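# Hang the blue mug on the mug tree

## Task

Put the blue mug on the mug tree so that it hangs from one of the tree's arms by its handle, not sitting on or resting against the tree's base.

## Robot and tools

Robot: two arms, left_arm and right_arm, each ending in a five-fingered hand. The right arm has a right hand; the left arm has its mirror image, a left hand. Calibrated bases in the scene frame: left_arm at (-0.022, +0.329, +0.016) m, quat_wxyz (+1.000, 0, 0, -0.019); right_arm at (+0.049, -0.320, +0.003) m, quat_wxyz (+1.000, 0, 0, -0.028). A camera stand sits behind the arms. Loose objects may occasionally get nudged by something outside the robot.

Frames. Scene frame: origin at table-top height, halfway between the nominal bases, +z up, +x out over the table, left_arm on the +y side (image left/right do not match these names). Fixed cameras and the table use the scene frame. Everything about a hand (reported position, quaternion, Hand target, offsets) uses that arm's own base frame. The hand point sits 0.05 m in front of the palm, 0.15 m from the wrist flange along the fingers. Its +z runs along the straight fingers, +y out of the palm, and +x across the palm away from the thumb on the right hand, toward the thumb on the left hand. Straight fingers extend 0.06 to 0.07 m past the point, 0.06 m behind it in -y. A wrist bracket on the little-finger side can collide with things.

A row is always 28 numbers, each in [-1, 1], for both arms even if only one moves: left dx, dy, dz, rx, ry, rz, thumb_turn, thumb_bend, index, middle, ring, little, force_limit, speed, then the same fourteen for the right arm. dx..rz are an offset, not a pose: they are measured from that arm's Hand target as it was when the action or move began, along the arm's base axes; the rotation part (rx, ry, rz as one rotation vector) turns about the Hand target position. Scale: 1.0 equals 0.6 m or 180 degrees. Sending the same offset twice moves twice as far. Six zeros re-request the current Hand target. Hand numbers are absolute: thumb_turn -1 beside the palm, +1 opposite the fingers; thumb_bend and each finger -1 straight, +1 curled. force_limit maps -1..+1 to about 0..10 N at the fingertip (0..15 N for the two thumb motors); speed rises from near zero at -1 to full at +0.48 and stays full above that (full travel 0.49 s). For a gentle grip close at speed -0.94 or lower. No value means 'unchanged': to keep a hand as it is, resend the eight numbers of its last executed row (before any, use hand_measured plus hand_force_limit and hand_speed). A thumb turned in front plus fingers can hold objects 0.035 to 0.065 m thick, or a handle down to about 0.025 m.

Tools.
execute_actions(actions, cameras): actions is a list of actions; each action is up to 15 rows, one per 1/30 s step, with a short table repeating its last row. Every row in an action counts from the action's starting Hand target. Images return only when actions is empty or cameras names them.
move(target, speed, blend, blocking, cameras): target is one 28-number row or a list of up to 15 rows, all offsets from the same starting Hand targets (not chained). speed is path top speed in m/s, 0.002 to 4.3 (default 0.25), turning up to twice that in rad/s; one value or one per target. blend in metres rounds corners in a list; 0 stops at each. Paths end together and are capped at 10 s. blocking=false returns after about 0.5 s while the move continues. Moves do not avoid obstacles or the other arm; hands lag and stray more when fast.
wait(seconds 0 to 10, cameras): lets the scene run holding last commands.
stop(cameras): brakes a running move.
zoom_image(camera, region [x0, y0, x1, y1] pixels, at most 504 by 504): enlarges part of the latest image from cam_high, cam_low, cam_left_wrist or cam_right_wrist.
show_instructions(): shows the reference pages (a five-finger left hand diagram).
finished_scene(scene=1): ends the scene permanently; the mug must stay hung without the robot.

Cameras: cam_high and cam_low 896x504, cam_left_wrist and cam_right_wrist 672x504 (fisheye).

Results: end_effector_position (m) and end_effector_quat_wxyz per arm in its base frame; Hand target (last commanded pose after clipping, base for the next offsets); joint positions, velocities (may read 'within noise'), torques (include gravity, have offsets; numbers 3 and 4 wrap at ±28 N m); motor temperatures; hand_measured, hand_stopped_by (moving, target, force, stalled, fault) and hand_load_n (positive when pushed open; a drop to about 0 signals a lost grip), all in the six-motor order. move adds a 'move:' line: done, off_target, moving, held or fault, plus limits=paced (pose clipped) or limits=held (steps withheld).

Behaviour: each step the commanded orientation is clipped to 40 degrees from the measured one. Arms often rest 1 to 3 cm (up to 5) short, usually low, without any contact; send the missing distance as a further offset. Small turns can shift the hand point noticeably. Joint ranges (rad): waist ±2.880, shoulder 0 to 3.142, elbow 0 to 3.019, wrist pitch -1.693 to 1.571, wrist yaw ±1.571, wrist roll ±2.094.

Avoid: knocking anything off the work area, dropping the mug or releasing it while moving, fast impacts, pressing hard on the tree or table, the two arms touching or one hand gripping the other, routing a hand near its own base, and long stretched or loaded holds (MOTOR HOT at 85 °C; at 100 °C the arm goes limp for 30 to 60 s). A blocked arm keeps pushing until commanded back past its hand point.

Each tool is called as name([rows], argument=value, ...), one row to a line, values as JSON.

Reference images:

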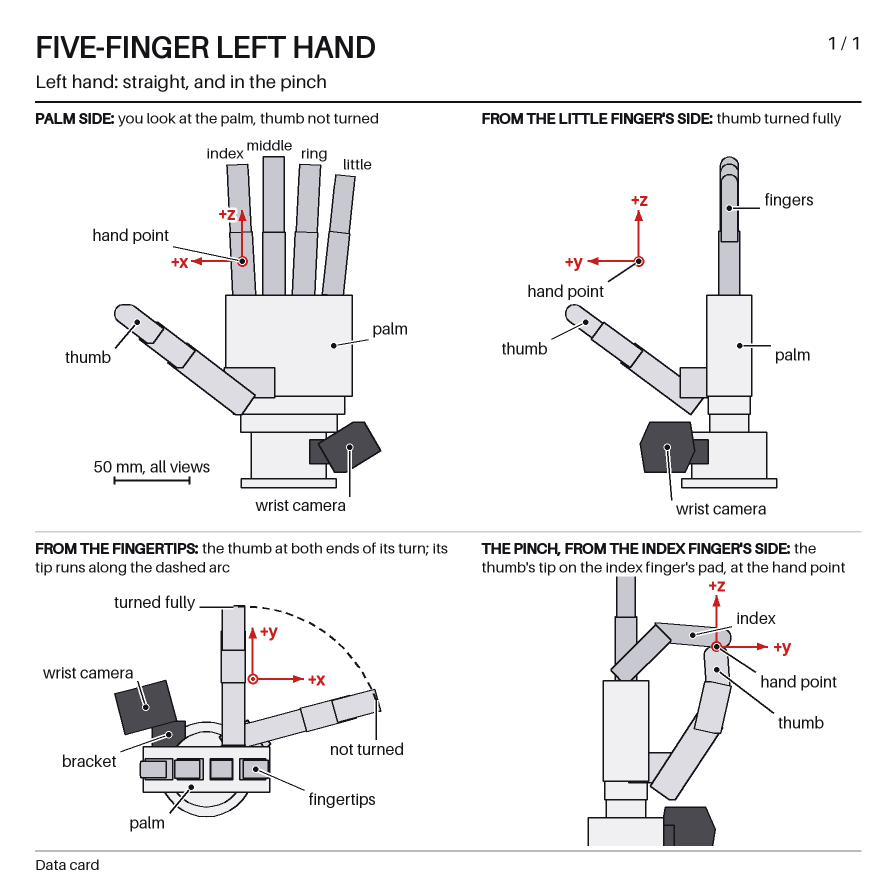

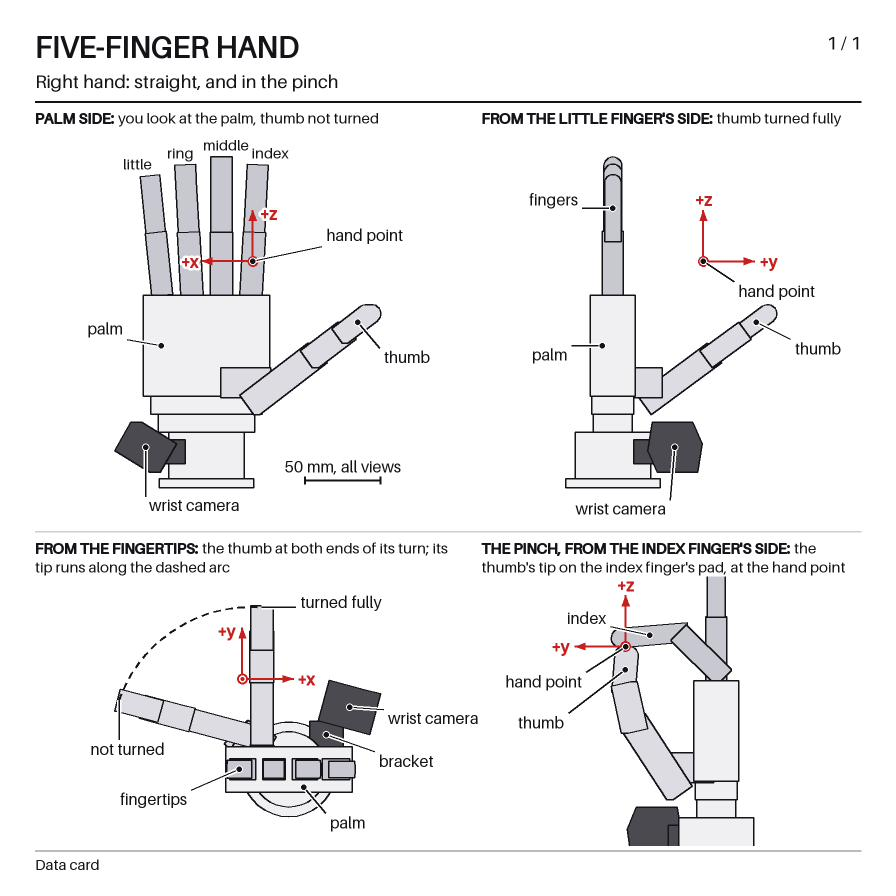

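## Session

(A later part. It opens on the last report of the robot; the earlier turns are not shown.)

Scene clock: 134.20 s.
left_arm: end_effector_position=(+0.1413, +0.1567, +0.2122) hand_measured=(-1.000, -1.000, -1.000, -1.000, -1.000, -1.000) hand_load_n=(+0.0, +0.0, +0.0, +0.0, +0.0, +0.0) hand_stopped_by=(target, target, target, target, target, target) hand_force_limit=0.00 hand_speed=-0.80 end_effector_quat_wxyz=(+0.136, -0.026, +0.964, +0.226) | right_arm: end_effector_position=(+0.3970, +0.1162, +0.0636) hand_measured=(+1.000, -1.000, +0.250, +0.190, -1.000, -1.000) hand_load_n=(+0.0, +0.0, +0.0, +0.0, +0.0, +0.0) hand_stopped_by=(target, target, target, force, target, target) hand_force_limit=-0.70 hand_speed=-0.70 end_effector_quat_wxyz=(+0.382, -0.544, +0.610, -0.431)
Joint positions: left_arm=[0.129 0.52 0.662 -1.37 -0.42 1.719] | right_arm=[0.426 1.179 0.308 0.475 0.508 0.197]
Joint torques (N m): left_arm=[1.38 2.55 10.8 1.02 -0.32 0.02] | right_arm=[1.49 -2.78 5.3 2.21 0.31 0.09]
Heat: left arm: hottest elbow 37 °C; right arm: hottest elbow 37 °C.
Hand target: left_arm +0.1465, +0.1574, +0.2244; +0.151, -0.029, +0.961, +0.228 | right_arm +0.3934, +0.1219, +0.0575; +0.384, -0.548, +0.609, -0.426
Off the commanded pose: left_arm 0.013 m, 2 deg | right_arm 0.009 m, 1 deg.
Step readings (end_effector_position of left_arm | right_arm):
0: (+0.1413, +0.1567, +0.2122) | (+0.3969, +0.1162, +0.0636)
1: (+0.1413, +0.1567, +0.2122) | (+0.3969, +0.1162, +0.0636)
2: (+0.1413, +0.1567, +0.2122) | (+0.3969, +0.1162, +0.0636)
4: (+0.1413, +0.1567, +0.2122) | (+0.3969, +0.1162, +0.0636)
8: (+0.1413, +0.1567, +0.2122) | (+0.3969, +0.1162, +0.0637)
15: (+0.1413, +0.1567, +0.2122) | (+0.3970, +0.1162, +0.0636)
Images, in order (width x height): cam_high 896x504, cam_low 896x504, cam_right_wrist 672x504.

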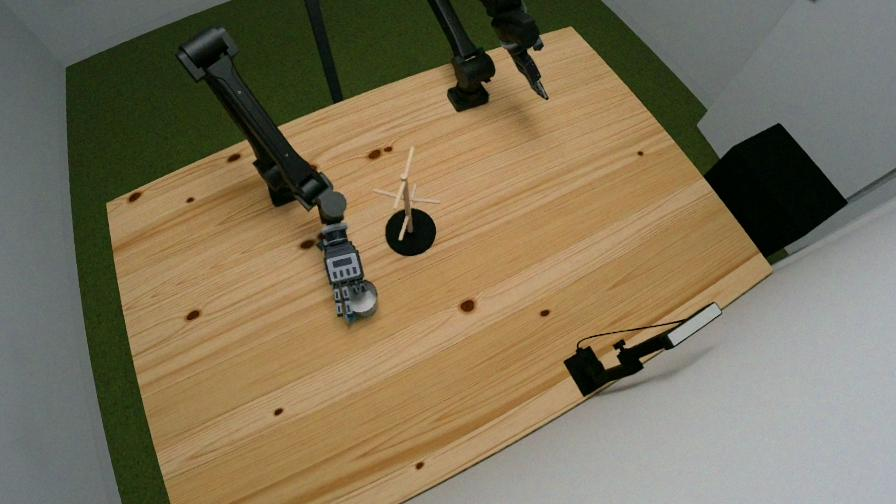

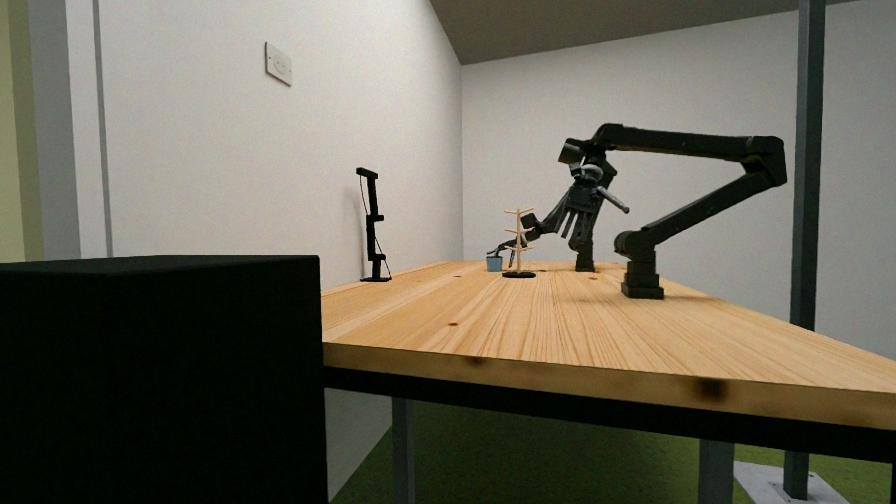

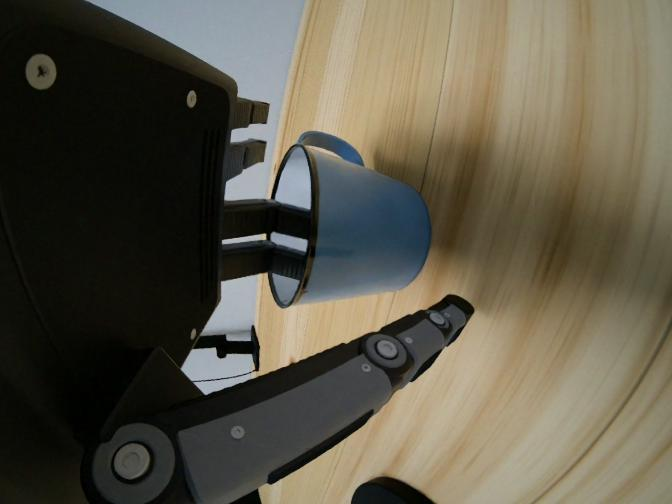

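execute_actions([
  [[0,0,0,0,0,0,-1,-1,-1,-1,-1,-1,0,-0.8,0,0,0,0,0,0,1,0.3,0.25,0.25,-1,-1,-0.6,-0.6]],
], cameras=["cam_high", "cam_low", "cam_right_wrist"])

zoom_image(camera="cam_low", region=[470, 230, 530, 290])

Scene clock: 137.27 s.
left_arm: end_effector_position=(+0.1413, +0.1567, +0.2122) hand_measured=(-1.000, -1.000, -1.000, -1.000, -1.000, -1.000) hand_load_n=(+0.0, +0.0, +0.0, +0.0, +0.0, +0.0) hand_stopped_by=(target, target, target, target, target, target) hand_force_limit=0.00 hand_speed=-0.80 end_effector_quat_wxyz=(+0.136, -0.026, +0.964, +0.226) | right_arm: end_effector_position=(+0.3965, +0.1157, +0.0628) hand_measured=(+1.000, -0.262, +0.250, +0.190, -1.000, -1.000) hand_load_n=(+0.0, +1.5, +0.5, +0.5, +0.0, +0.0) hand_stopped_by=(target, force, target, force, target, target) hand_force_limit=-0.60 hand_speed=-0.60 end_effector_quat_wxyz=(+0.381, -0.545, +0.610, -0.431)
Joint positions: left_arm=[0.129 0.52 0.662 -1.37 -0.42 1.719] | right_arm=[0.426 1.18 0.307 0.475 0.509 0.197]
Joint torques (N m): left_arm=[1.67 2.67 10.92 0.98 -0.28 0] | right_arm=[1.38 -2.9 5.37 2.21 0.26 0.09]
Heat: left arm: hottest elbow 37 °C; right arm: hottest elbow 37 °C.
Hand target: left_arm +0.1465, +0.1574, +0.2244; +0.151, -0.029, +0.961, +0.228 | right_arm +0.3935, +0.1219, +0.0576; +0.384, -0.548, +0.609, -0.426
Off the commanded pose: left_arm 0.013 m, 2 deg | right_arm 0.009 m, 1 deg.
Step readings (end_effector_position of left_arm | right_arm):
0: (+0.1413, +0.1567, +0.2122) | (+0.3970, +0.1162, +0.0636)
1: (+0.1413, +0.1567, +0.2122) | (+0.3970, +0.1162, +0.0636)
2: (+0.1413, +0.1567, +0.2122) | (+0.3970, +0.1162, +0.0636)
4: (+0.1413, +0.1567, +0.2122) | (+0.3970, +0.1162, +0.0636)
8: (+0.1413, +0.1567, +0.2122) | (+0.3970, +0.1162, +0.0636)
15: (+0.1413, +0.1567, +0.2122) | (+0.3970, +0.1162, +0.0636)
Images, in order (width x height): cam_high 896x504, cam_low 896x504, cam_right_wrist 672x504.

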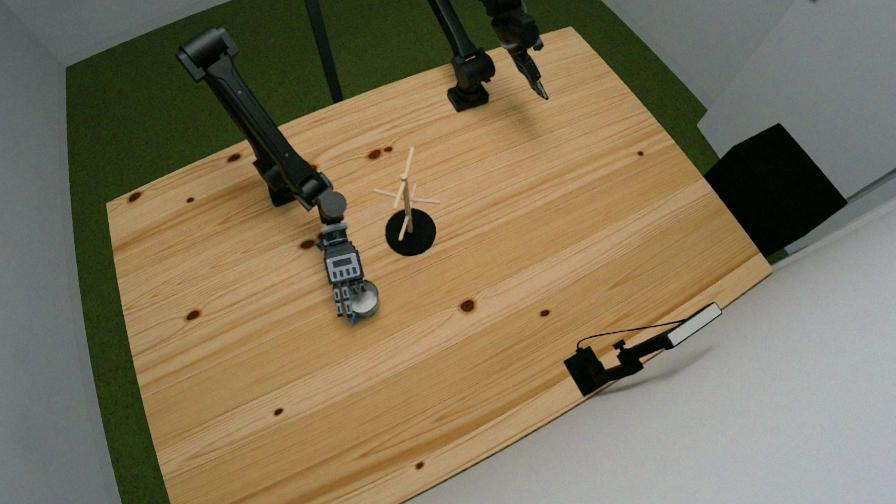

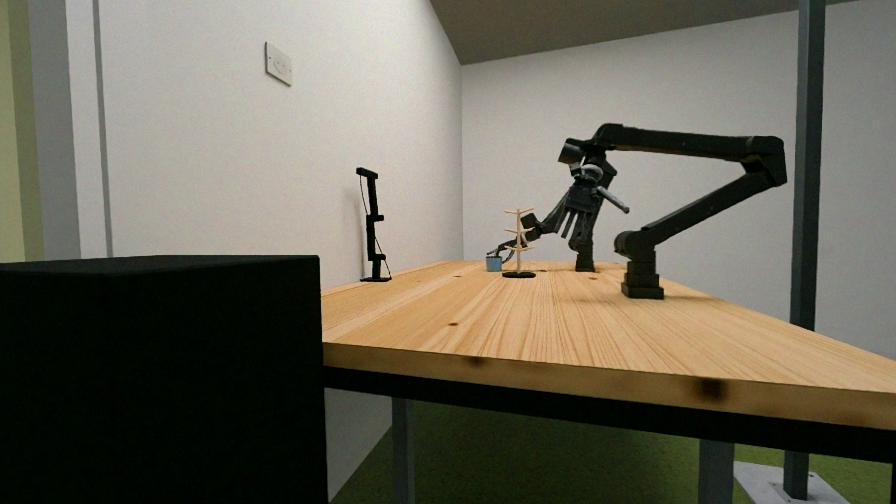

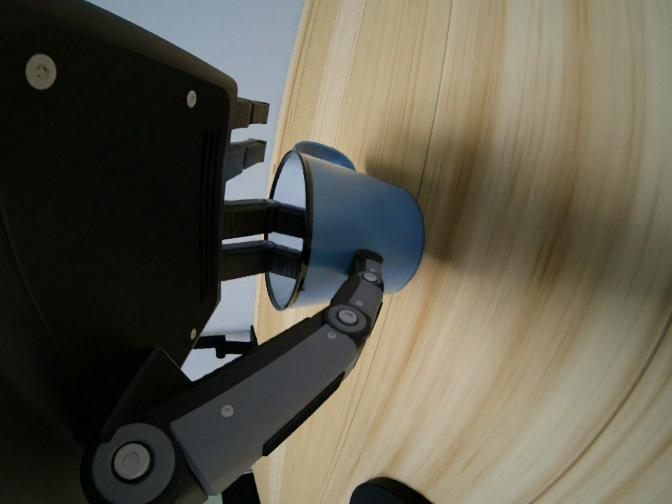

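Scaled by 8.400 from the camera's 896x504 image, which has a finer 1280x720 frame.

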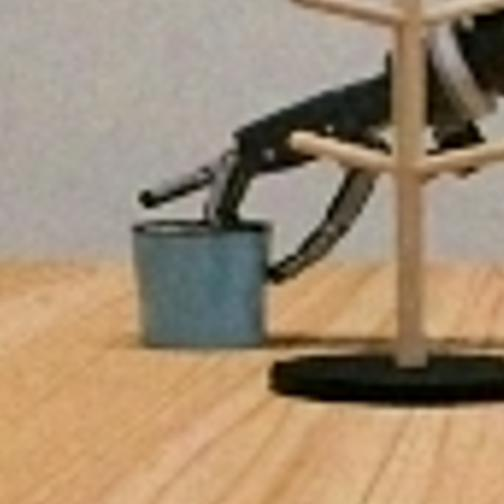

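execute_actions([
  [[0,0,0,0,0,0,-1,-1,-1,-1,-1,-1,0,-0.8,0,0,0,0,0,0,1,0.4,0.5,0.5,-1,-1,0.0,-0.85]],
], cameras=["cam_high","cam_right_wrist"])

Scene clock: 144.17 s.
left_arm: end_effector_position=(+0.1413, +0.1567, +0.2122) hand_measured=(-1.000, -1.000, -1.000, -1.000, -1.000, -1.000) hand_load_n=(+0.0, +0.0, +0.0, +0.0, +0.5, +0.0) hand_stopped_by=(target, target, target, target, target, target) hand_force_limit=0.00 hand_speed=-0.80 end_effector_quat_wxyz=(+0.136, -0.026, +0.964, +0.226) | right_arm: end_effector_position=(+0.3964, +0.1158, +0.0625) hand_measured=(+1.000, -0.248, +0.274, +0.214, -1.000, -1.000) hand_load_n=(-0.5, +8.5, +8.0, +6.5, +0.0, +0.0) hand_stopped_by=(target, force, force, force, target, target) hand_force_limit=0.00 hand_speed=-0.85 end_effector_quat_wxyz=(+0.381, -0.545, +0.610, -0.431)
Joint positions: left_arm=[0.129 0.52 0.662 -1.37 -0.42 1.719] | right_arm=[0.426 1.18 0.307 0.475 0.509 0.197]
Joint torques (N m): left_arm=[1.32 3.14 10.92 0.8 -0.26 0.02] | right_arm=[1.38 -2.96 5.39 2.22 0.26 0.09]
Heat: left arm: hottest elbow 37 °C; right arm: hottest elbow 36 °C.
Hand target: left_arm +0.1465, +0.1574, +0.2244; +0.151, -0.029, +0.961, +0.228 | right_arm +0.3935, +0.1219, +0.0576; +0.384, -0.548, +0.609, -0.426
Off the commanded pose: left_arm 0.013 m, 2 deg | right_arm 0.008 m, 1 deg.
Step readings (end_effector_position of left_arm | right_arm):
0: (+0.1413, +0.1567, +0.2122) | (+0.3965, +0.1157, +0.0628)
1: (+0.1413, +0.1567, +0.2122) | (+0.3965, +0.1157, +0.0628)
2: (+0.1413, +0.1567, +0.2122) | (+0.3965, +0.1157, +0.0628)
4: (+0.1413, +0.1567, +0.2122) | (+0.3965, +0.1157, +0.0627)
8: (+0.1413, +0.1567, +0.2122) | (+0.3964, +0.1158, +0.0625)
15: (+0.1413, +0.1567, +0.2122) | (+0.3964, +0.1158, +0.0625)
Images, in order (width x height): cam_high 896x504, cam_right_wrist 672x504.

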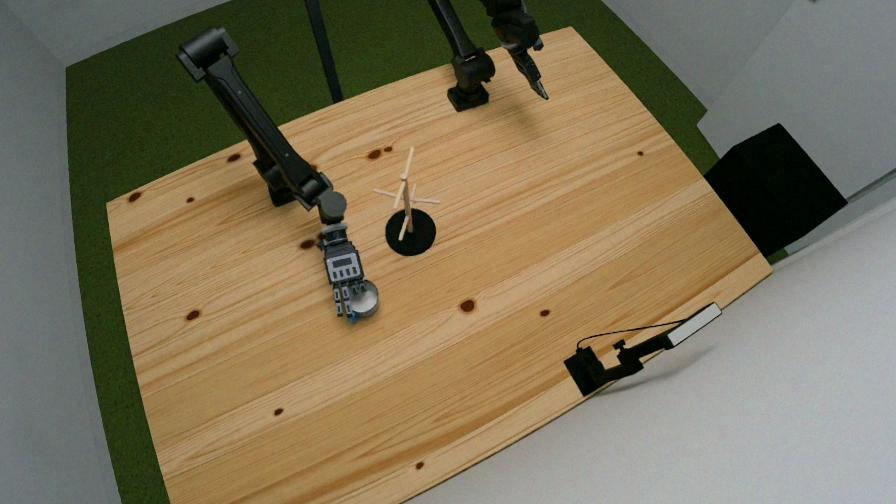

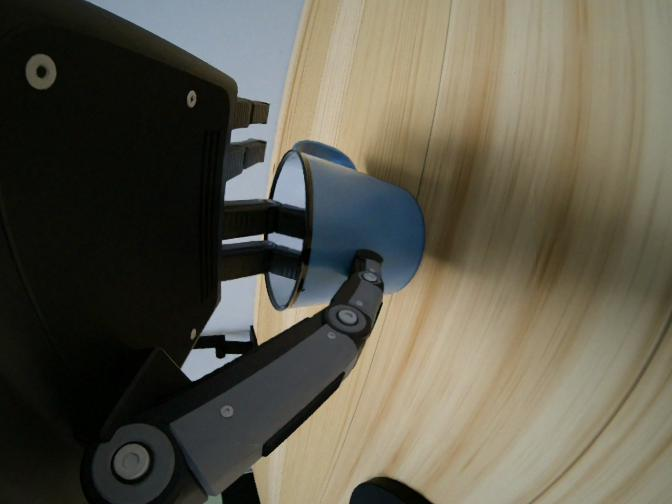

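move(target=[0,0,0,0,0,0,-1,-1,-1,-1,-1,-1,0,-0.8,0,0,0.1,0,0,0,1,0.4,0.5,0.5,-1,-1,0.0,-0.85], speed=0.08, cameras=["cam_high","cam_low","cam_right_wrist"])

Scene clock: 146.17 s.
left_arm: end_effector_position=(+0.1413, +0.1567, +0.2122) hand_measured=(-1.000, -1.000, -1.000, -1.000, -1.000, -1.000) hand_load_n=(+0.0, +0.0, +0.0, +0.0, +0.0, +0.0) hand_stopped_by=(target, target, target, target, target, target) hand_force_limit=0.00 hand_speed=-0.80 end_effector_quat_wxyz=(+0.136, -0.026, +0.964, +0.226) | right_arm: end_effector_position=(+0.3747, +0.1060, +0.0838) hand_measured=(+1.000, -0.248, +0.274, +0.214, -1.000, -1.000) hand_load_n=(-2.0, +4.5, +11.0, +7.5, +0.0, +0.0) hand_stopped_by=(target, force, force, force, target, target) hand_force_limit=0.00 hand_speed=-0.85 end_effector_quat_wxyz=(-0.352, +0.565, -0.616, +0.422)
Joint positions: left_arm=[0.129 0.52 0.662 -1.37 -0.42 1.719] | right_arm=[0.426 0.992 0.334 0.187 0.509 0.197]
Joint torques (N m): left_arm=[0.91 2.37 10.84 0.9 -0.28 0] | right_arm=[1.32 -4.19 10.58 1.46 0.28 0.09]
Heat: left arm: hottest elbow 37 °C; right arm: hottest elbow 36 °C.
Hand target: left_arm +0.1465, +0.1574, +0.2244; +0.151, -0.029, +0.961, +0.228 | right_arm +0.3934, +0.1218, +0.1175; -0.384, +0.548, -0.609, +0.426
Off the commanded pose: left_arm 0.013 m, 2 deg | right_arm 0.042 m, 4 deg.
move: off_target (left_arm, right_arm)
Images, in order (width x height): cam_high 896x504, cam_low 896x504, cam_right_wrist 672x504.

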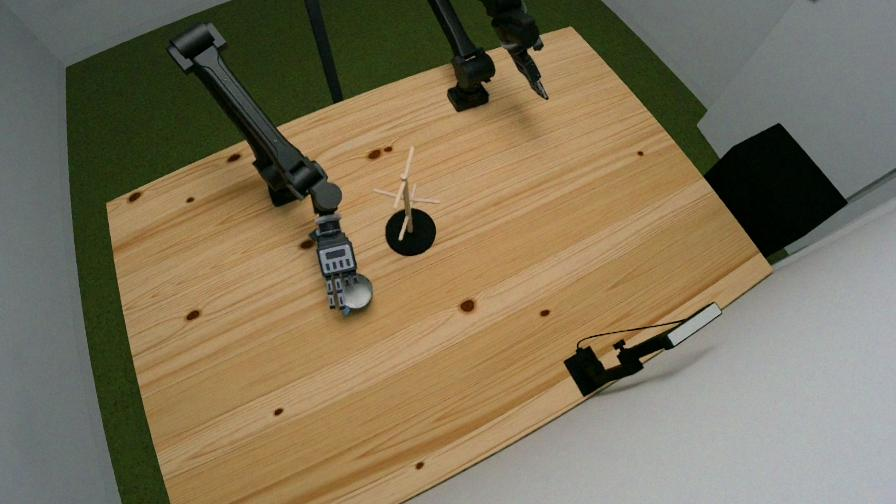

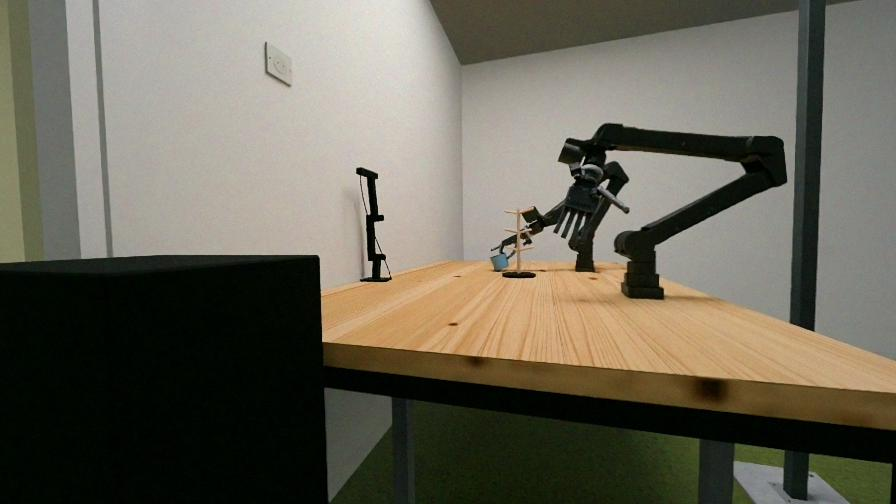

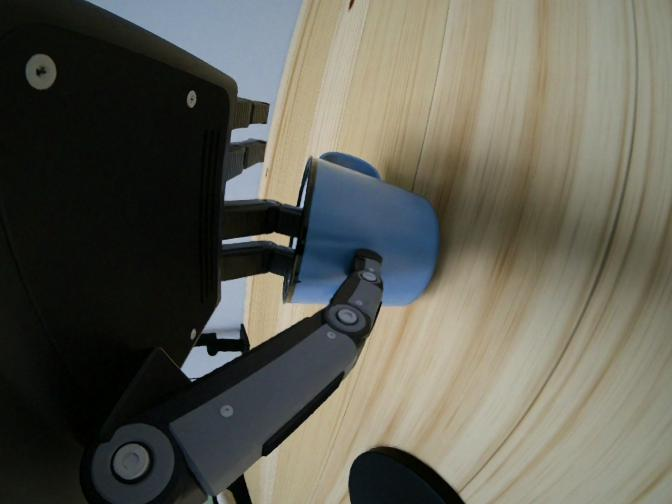

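zoom_image(camera="cam_low", region=[460, 190, 560, 290])

zoom_image(camera="cam_high", region=[290, 170, 450, 330])

Scaled by 5.040 from the camera's 896x504 image, which has a finer 1280x720 frame.

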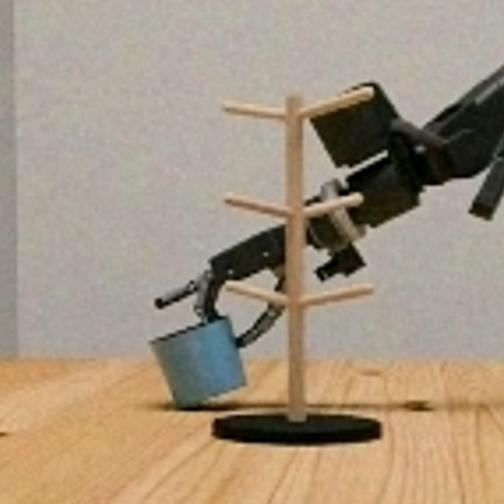

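Scaled by 3.150 from the camera's 896x504 image, which has a finer 1280x720 frame.

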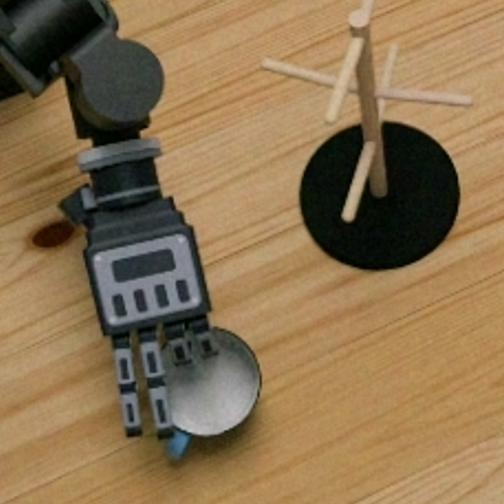

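move(target=[0,0,0,0,0,0,-1,-1,-1,-1,-1,-1,0,-0.8,-0.055,-0.02,0.25,-0.061,-0.078,0,1,0.4,0.5,0.5,-1,-1,0.0,-0.85], speed=0.12, cameras=["cam_high","cam_low","cam_right_wrist"])

zoom_image(camera="cam_low", region=[460, 170, 560, 270])

zoom_image(camera="cam_high", region=[290, 150, 450, 310])

Scene clock: 154.50 s.
left_arm: end_effector_position=(+0.1413, +0.1567, +0.2122) hand_measured=(-1.000, -1.000, -1.000, -1.000, -1.000, -1.000) hand_load_n=(+0.0, +0.0, +0.0, +0.0, +0.0, +0.0) hand_stopped_by=(target, target, target, target, target, target) hand_force_limit=0.00 hand_speed=-0.80 end_effector_quat_wxyz=(+0.136, -0.026, +0.964, +0.226) | right_arm: end_effector_position=(+0.3541, +0.1001, +0.2257) hand_measured=(+1.000, -0.248, +0.274, +0.214, -1.000, -1.000) hand_load_n=(-2.0, +4.5, +11.5, +8.5, +0.0, +0.0) hand_stopped_by=(target, force, force, force, target, target) hand_force_limit=0.00 hand_speed=-0.85 end_effector_quat_wxyz=(-0.374, +0.544, -0.522, +0.539)
Joint positions: left_arm=[0.129 0.52 0.662 -1.37 -0.42 1.719] | right_arm=[0.58 0.632 0.426 0.02 0.729 -0.074]
Joint torques (N m): left_arm=[1.26 2.96 10.84 1.05 -0.26 0.02] | right_arm=[1.44 -0.85 12.63 1.65 0.35 -0.13]
Heat: left arm: hottest elbow 37 °C; right arm: hottest elbow 36 °C.
Hand target: left_arm +0.1465, +0.1574, +0.2244; +0.151, -0.029, +0.961, +0.228 | right_arm +0.3604, +0.1099, +0.2676; -0.401, +0.526, -0.515, +0.545
Off the commanded pose: left_arm 0.013 m, 2 deg | right_arm 0.043 m, 4 deg.
move: off_target (left_arm, right_arm)
Images, in order (width x height): cam_high 896x504, cam_low 896x504, cam_right_wrist 672x504.

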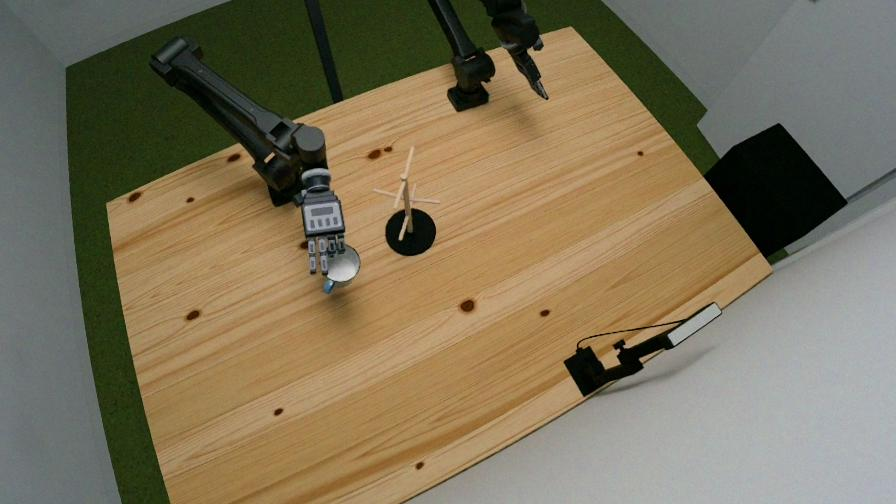

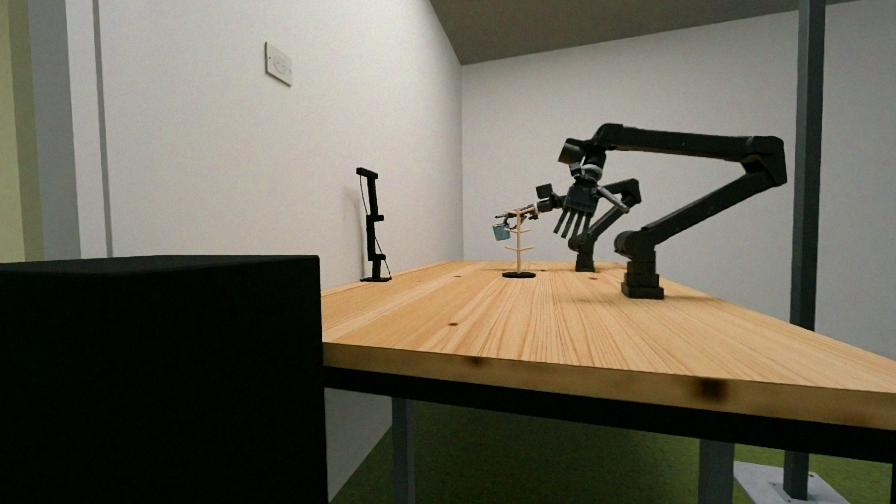

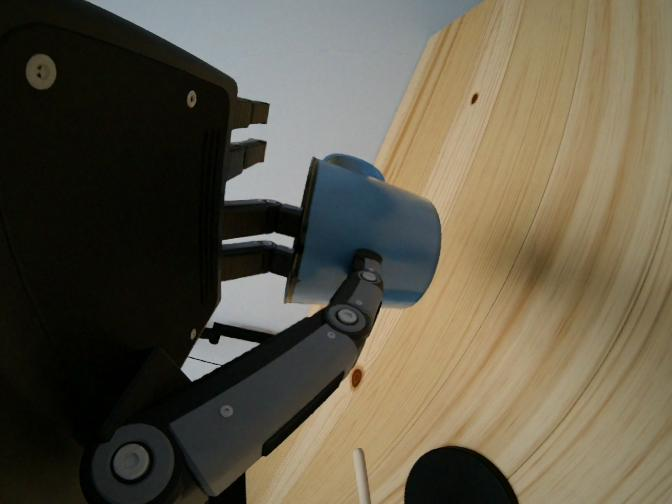

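Scaled by 5.040 from the camera's 896x504 image, which has a finer 1280x720 frame.

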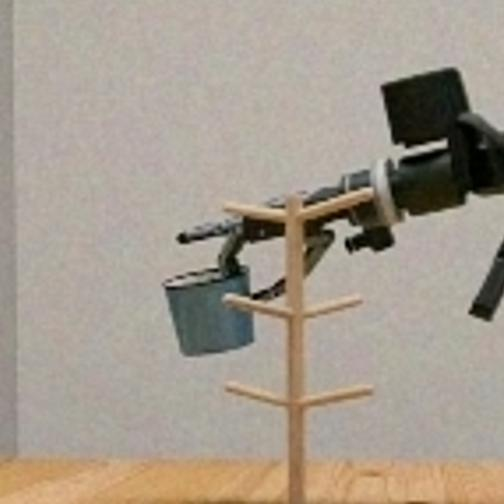

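Scaled by 3.150 from the camera's 896x504 image, which has a finer 1280x720 frame.

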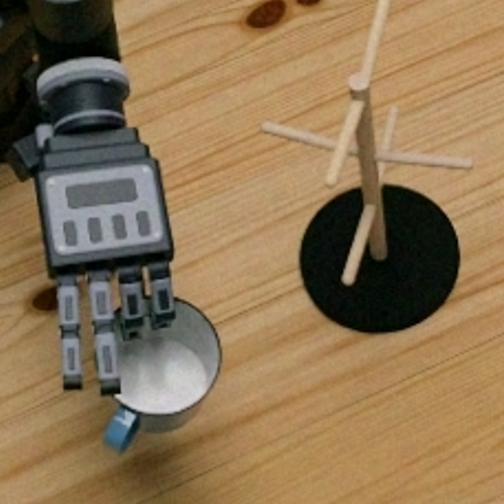

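move([
  [0,0,0,0,0,0,-1,-1,-1,-1,-1,-1,0,-0.8,-0.05,-0.033,0.254,0,0,0,1,0.4,0.5,0.5,-1,-1,0.0,-0.85],
  [0,0,0,0,0,0,-1,-1,-1,-1,-1,-1,0,-0.8,-0.1,-0.058,0.287,0,0,0.444,1,0.4,0.5,0.5,-1,-1,0.0,-0.85],
], speed=[0.18, 0.18], blend=[0.05, 0], cameras=["cam_high","cam_low","cam_right_wrist"])

zoom_image(camera="cam_low", region=[460, 130, 580, 250])

zoom_image(camera="cam_high", region=[270, 120, 450, 300])

Scene clock: 177.97 s.
left_arm: end_effector_position=(+0.1413, +0.1567, +0.2122) hand_measured=(-1.000, -1.000, -1.000, -1.000, -1.000, -1.000) hand_load_n=(+0.0, +0.0, +0.0, +0.0, +0.0, +0.0) hand_stopped_by=(target, target, target, target, target, target) hand_force_limit=0.00 hand_speed=-0.80 end_effector_quat_wxyz=(+0.136, -0.026, +0.964, +0.226) | right_arm: end_effector_position=(+0.2961, +0.0823, +0.4159) hand_measured=(+1.000, -0.248, +0.274, +0.214, -1.000, -1.000) hand_load_n=(-2.0, +4.5, +12.5, +8.0, +0.0, +0.0) hand_stopped_by=(target, force, force, force, target, target) hand_force_limit=0.00 hand_speed=-0.85 end_effector_quat_wxyz=(+0.684, -0.699, +0.111, -0.178)
Joint positions: left_arm=[0.129 0.52 0.662 -1.37 -0.42 1.719] | right_arm=[-0.411 0.848 1.001 -0.698 -1.57 -0.644]
Joint torques (N m): left_arm=[1.26 2.9 11.04 0.99 -0.28 0.05] | right_arm=[-1.32 -1.85 11.73 1.48 -0.65 -0.08]
Heat: left arm: hottest elbow 38 °C; right arm: hottest elbow 39 °C.
Hand target: left_arm +0.1465, +0.1574, +0.2244; +0.151, -0.029, +0.961, +0.228 | right_arm +0.3004, +0.0751, +0.4397; +0.658, -0.734, +0.057, -0.160
Off the commanded pose: left_arm 0.013 m, 2 deg | right_arm 0.025 m, 8 deg.
joint sent to its limit (right arm) — joint 5 (wrist yaw), lower limit. The joint targets are off in orientation, not in position.
move: off_target (left_arm, right_arm)
Images, in order (width x height): cam_high 896x504, cam_low 896x504, cam_right_wrist 672x504.

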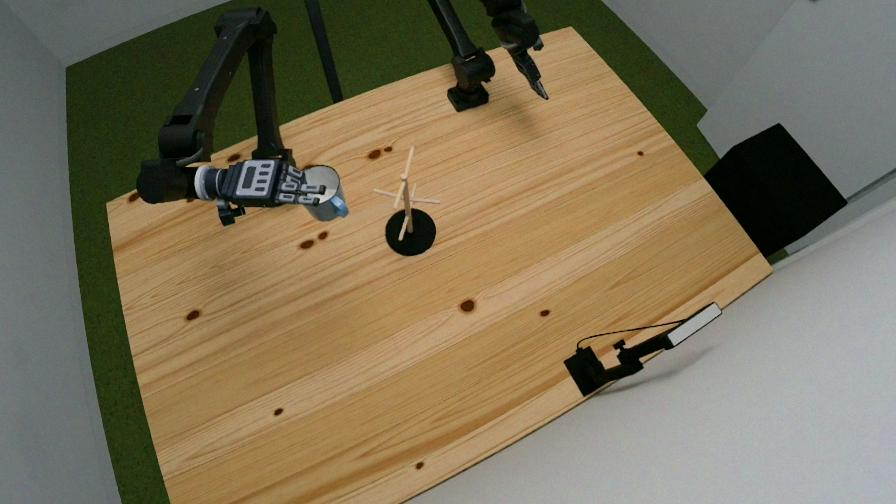

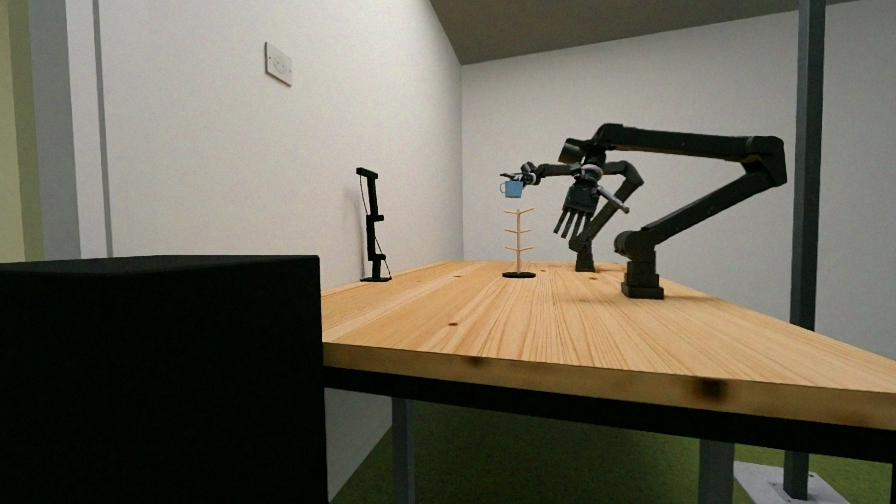

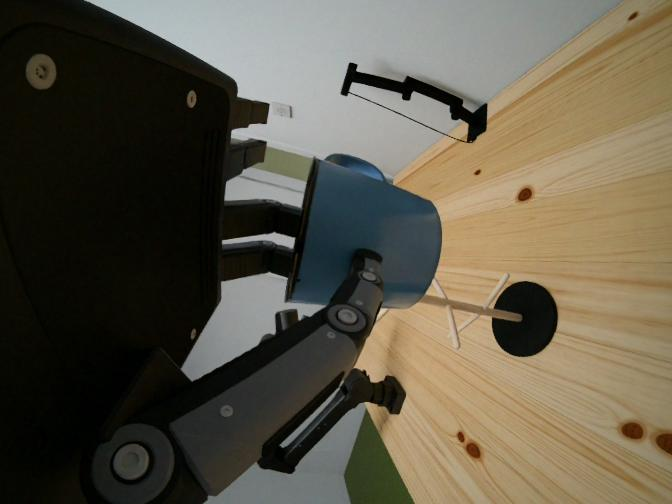

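Scaled by 4.200 from the camera's 896x504 image, which has a finer 1280x720 frame.

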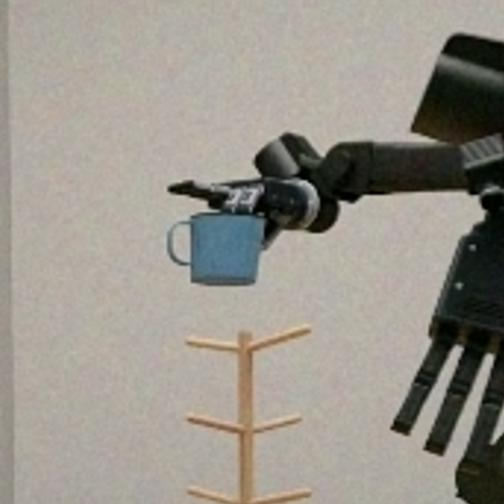

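Scaled by 2.800 from the camera's 896x504 image, which has a finer 1280x720 frame.

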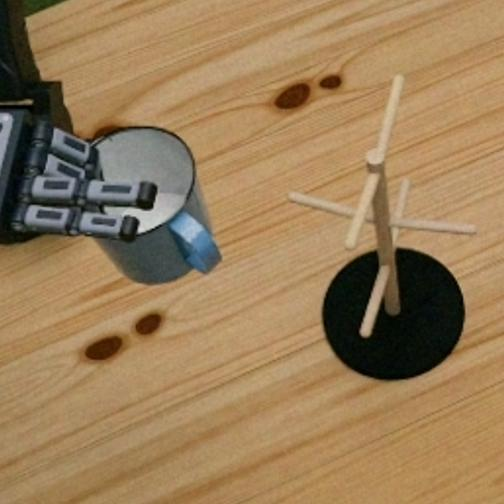

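move(target=[0,0,0,0,0,0,-1,-1,-1,-1,-1,-1,0,-0.8,0.041,0.0915,-0.185,0,0,0.028,1,0.4,0.5,0.5,-1,-1,0.0,-0.85], speed=0.13, cameras=["cam_high","cam_low"])

zoom_image(camera="cam_low", region=[470, 160, 570, 260])

zoom_image(camera="cam_high", region=[300, 130, 440, 270])

Scene clock: 190.27 s.
left_arm: end_effector_position=(+0.1413, +0.1567, +0.2122) hand_measured=(-1.000, -1.000, -1.000, -1.000, -1.000, -1.000) hand_load_n=(+0.0, +0.0, +0.0, +0.0, +0.0, +0.0) hand_stopped_by=(target, target, target, target, target, target) hand_force_limit=0.00 hand_speed=-0.80 end_effector_quat_wxyz=(+0.136, -0.026, +0.964, +0.226) | right_arm: end_effector_position=(+0.3152, +0.1269, +0.3077) hand_measured=(+1.000, -0.248, +0.274, +0.214, -1.000, -1.000) hand_load_n=(-2.0, +4.5, +12.5, +8.0, -0.5, +0.0) hand_stopped_by=(target, force, force, force, target, target) hand_force_limit=0.00 hand_speed=-0.85 end_effector_quat_wxyz=(-0.665, +0.735, -0.051, +0.123)
Joint positions: left_arm=[0.129 0.52 0.662 -1.37 -0.42 1.719] | right_arm=[-0.206 1.024 0.927 -0.984 -1.474 -1.192]
Joint torques (N m): left_arm=[1.08 2.26 10.77 1.14 -0.23 0.05] | right_arm=[1.38 -3.6 11.71 0.51 -0.85 -0.12]
Heat: left arm: hottest elbow 38 °C; right arm: hottest elbow 41 °C.
Hand target: left_arm +0.1465, +0.1574, +0.2244; +0.151, -0.029, +0.961, +0.228 | right_arm +0.3251, +0.1300, +0.3287; -0.664, +0.735, -0.024, +0.131
Off the commanded pose: left_arm 0.013 m, 2 deg | right_arm 0.023 m, 3 deg.
move: off_target (left_arm, right_arm)
Images, in order (width x height): cam_high 896x504, cam_low 896x504.

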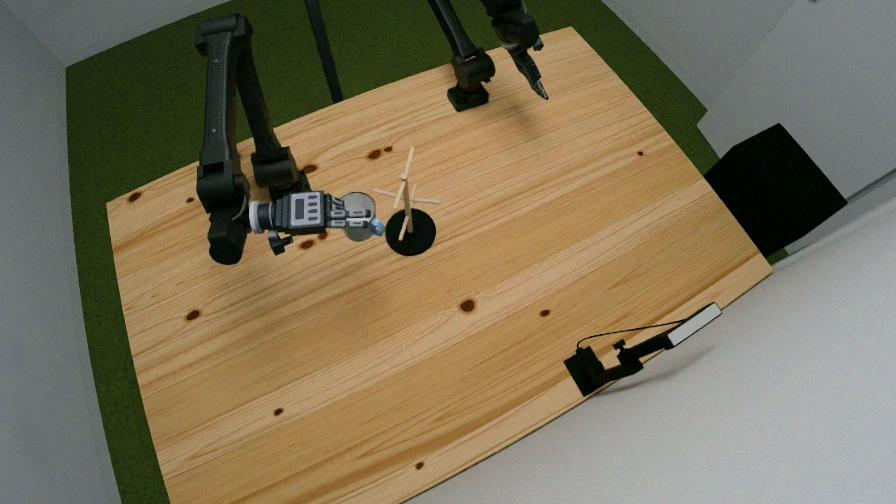

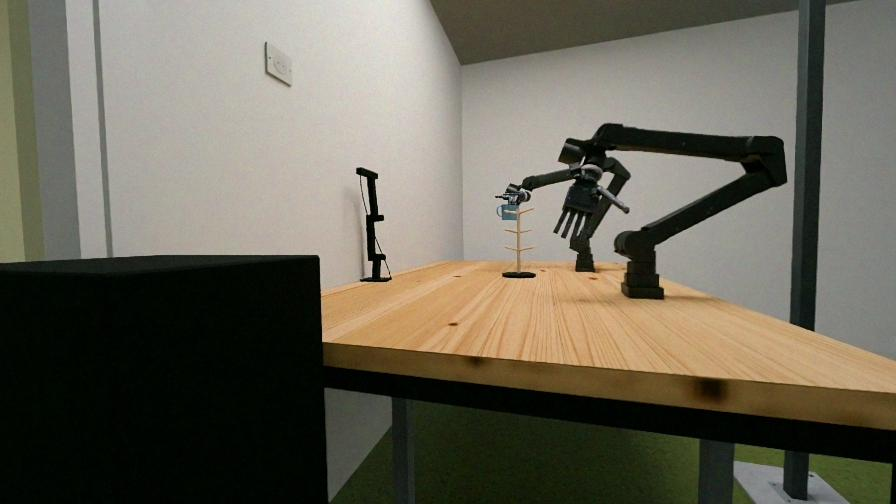

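Scaled by 5.040 from the camera's 896x504 image, which has a finer 1280x720 frame.

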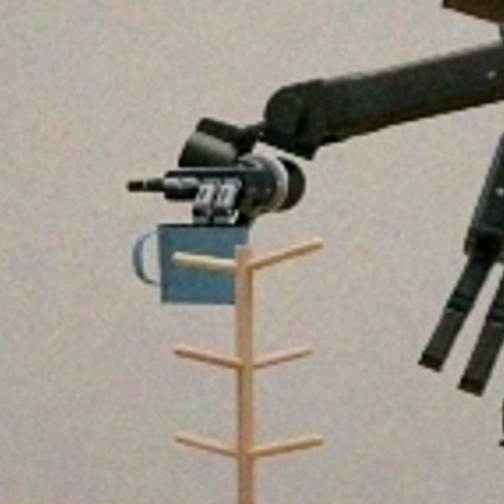

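Scaled by 3.600 from the camera's 896x504 image, which has a finer 1280x720 frame.

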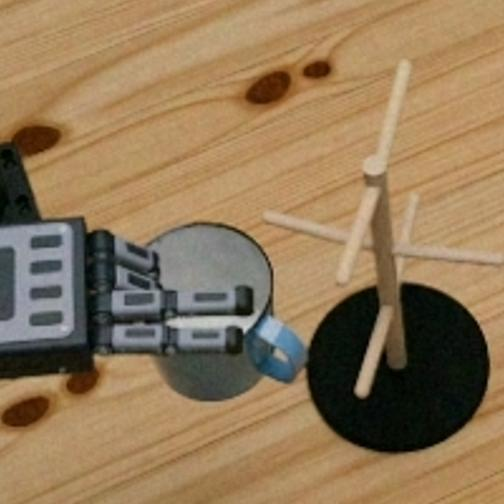

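zoom_image(camera="cam_high", region=[345, 170, 415, 240])

zoom_image(camera="cam_low", region=[490, 190, 540, 240])

Scaled by 7.200 from the camera's 896x504 image, which has a finer 1280x720 frame.

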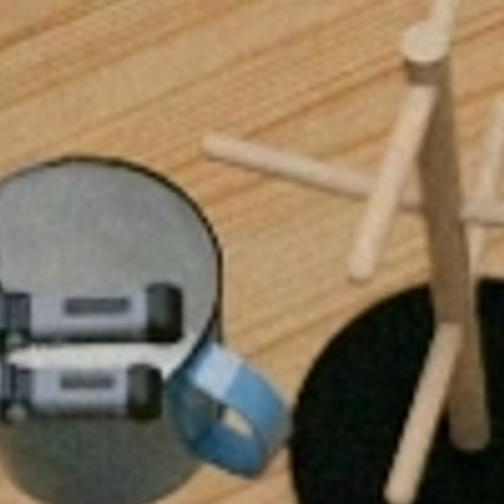

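Scaled by 10.080 from the camera's 896x504 image, which has a finer 1280x720 frame.

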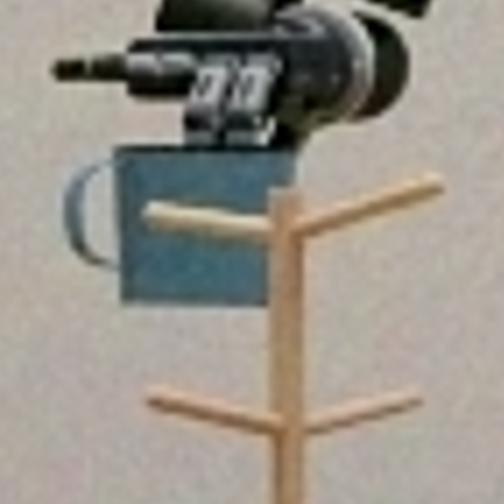

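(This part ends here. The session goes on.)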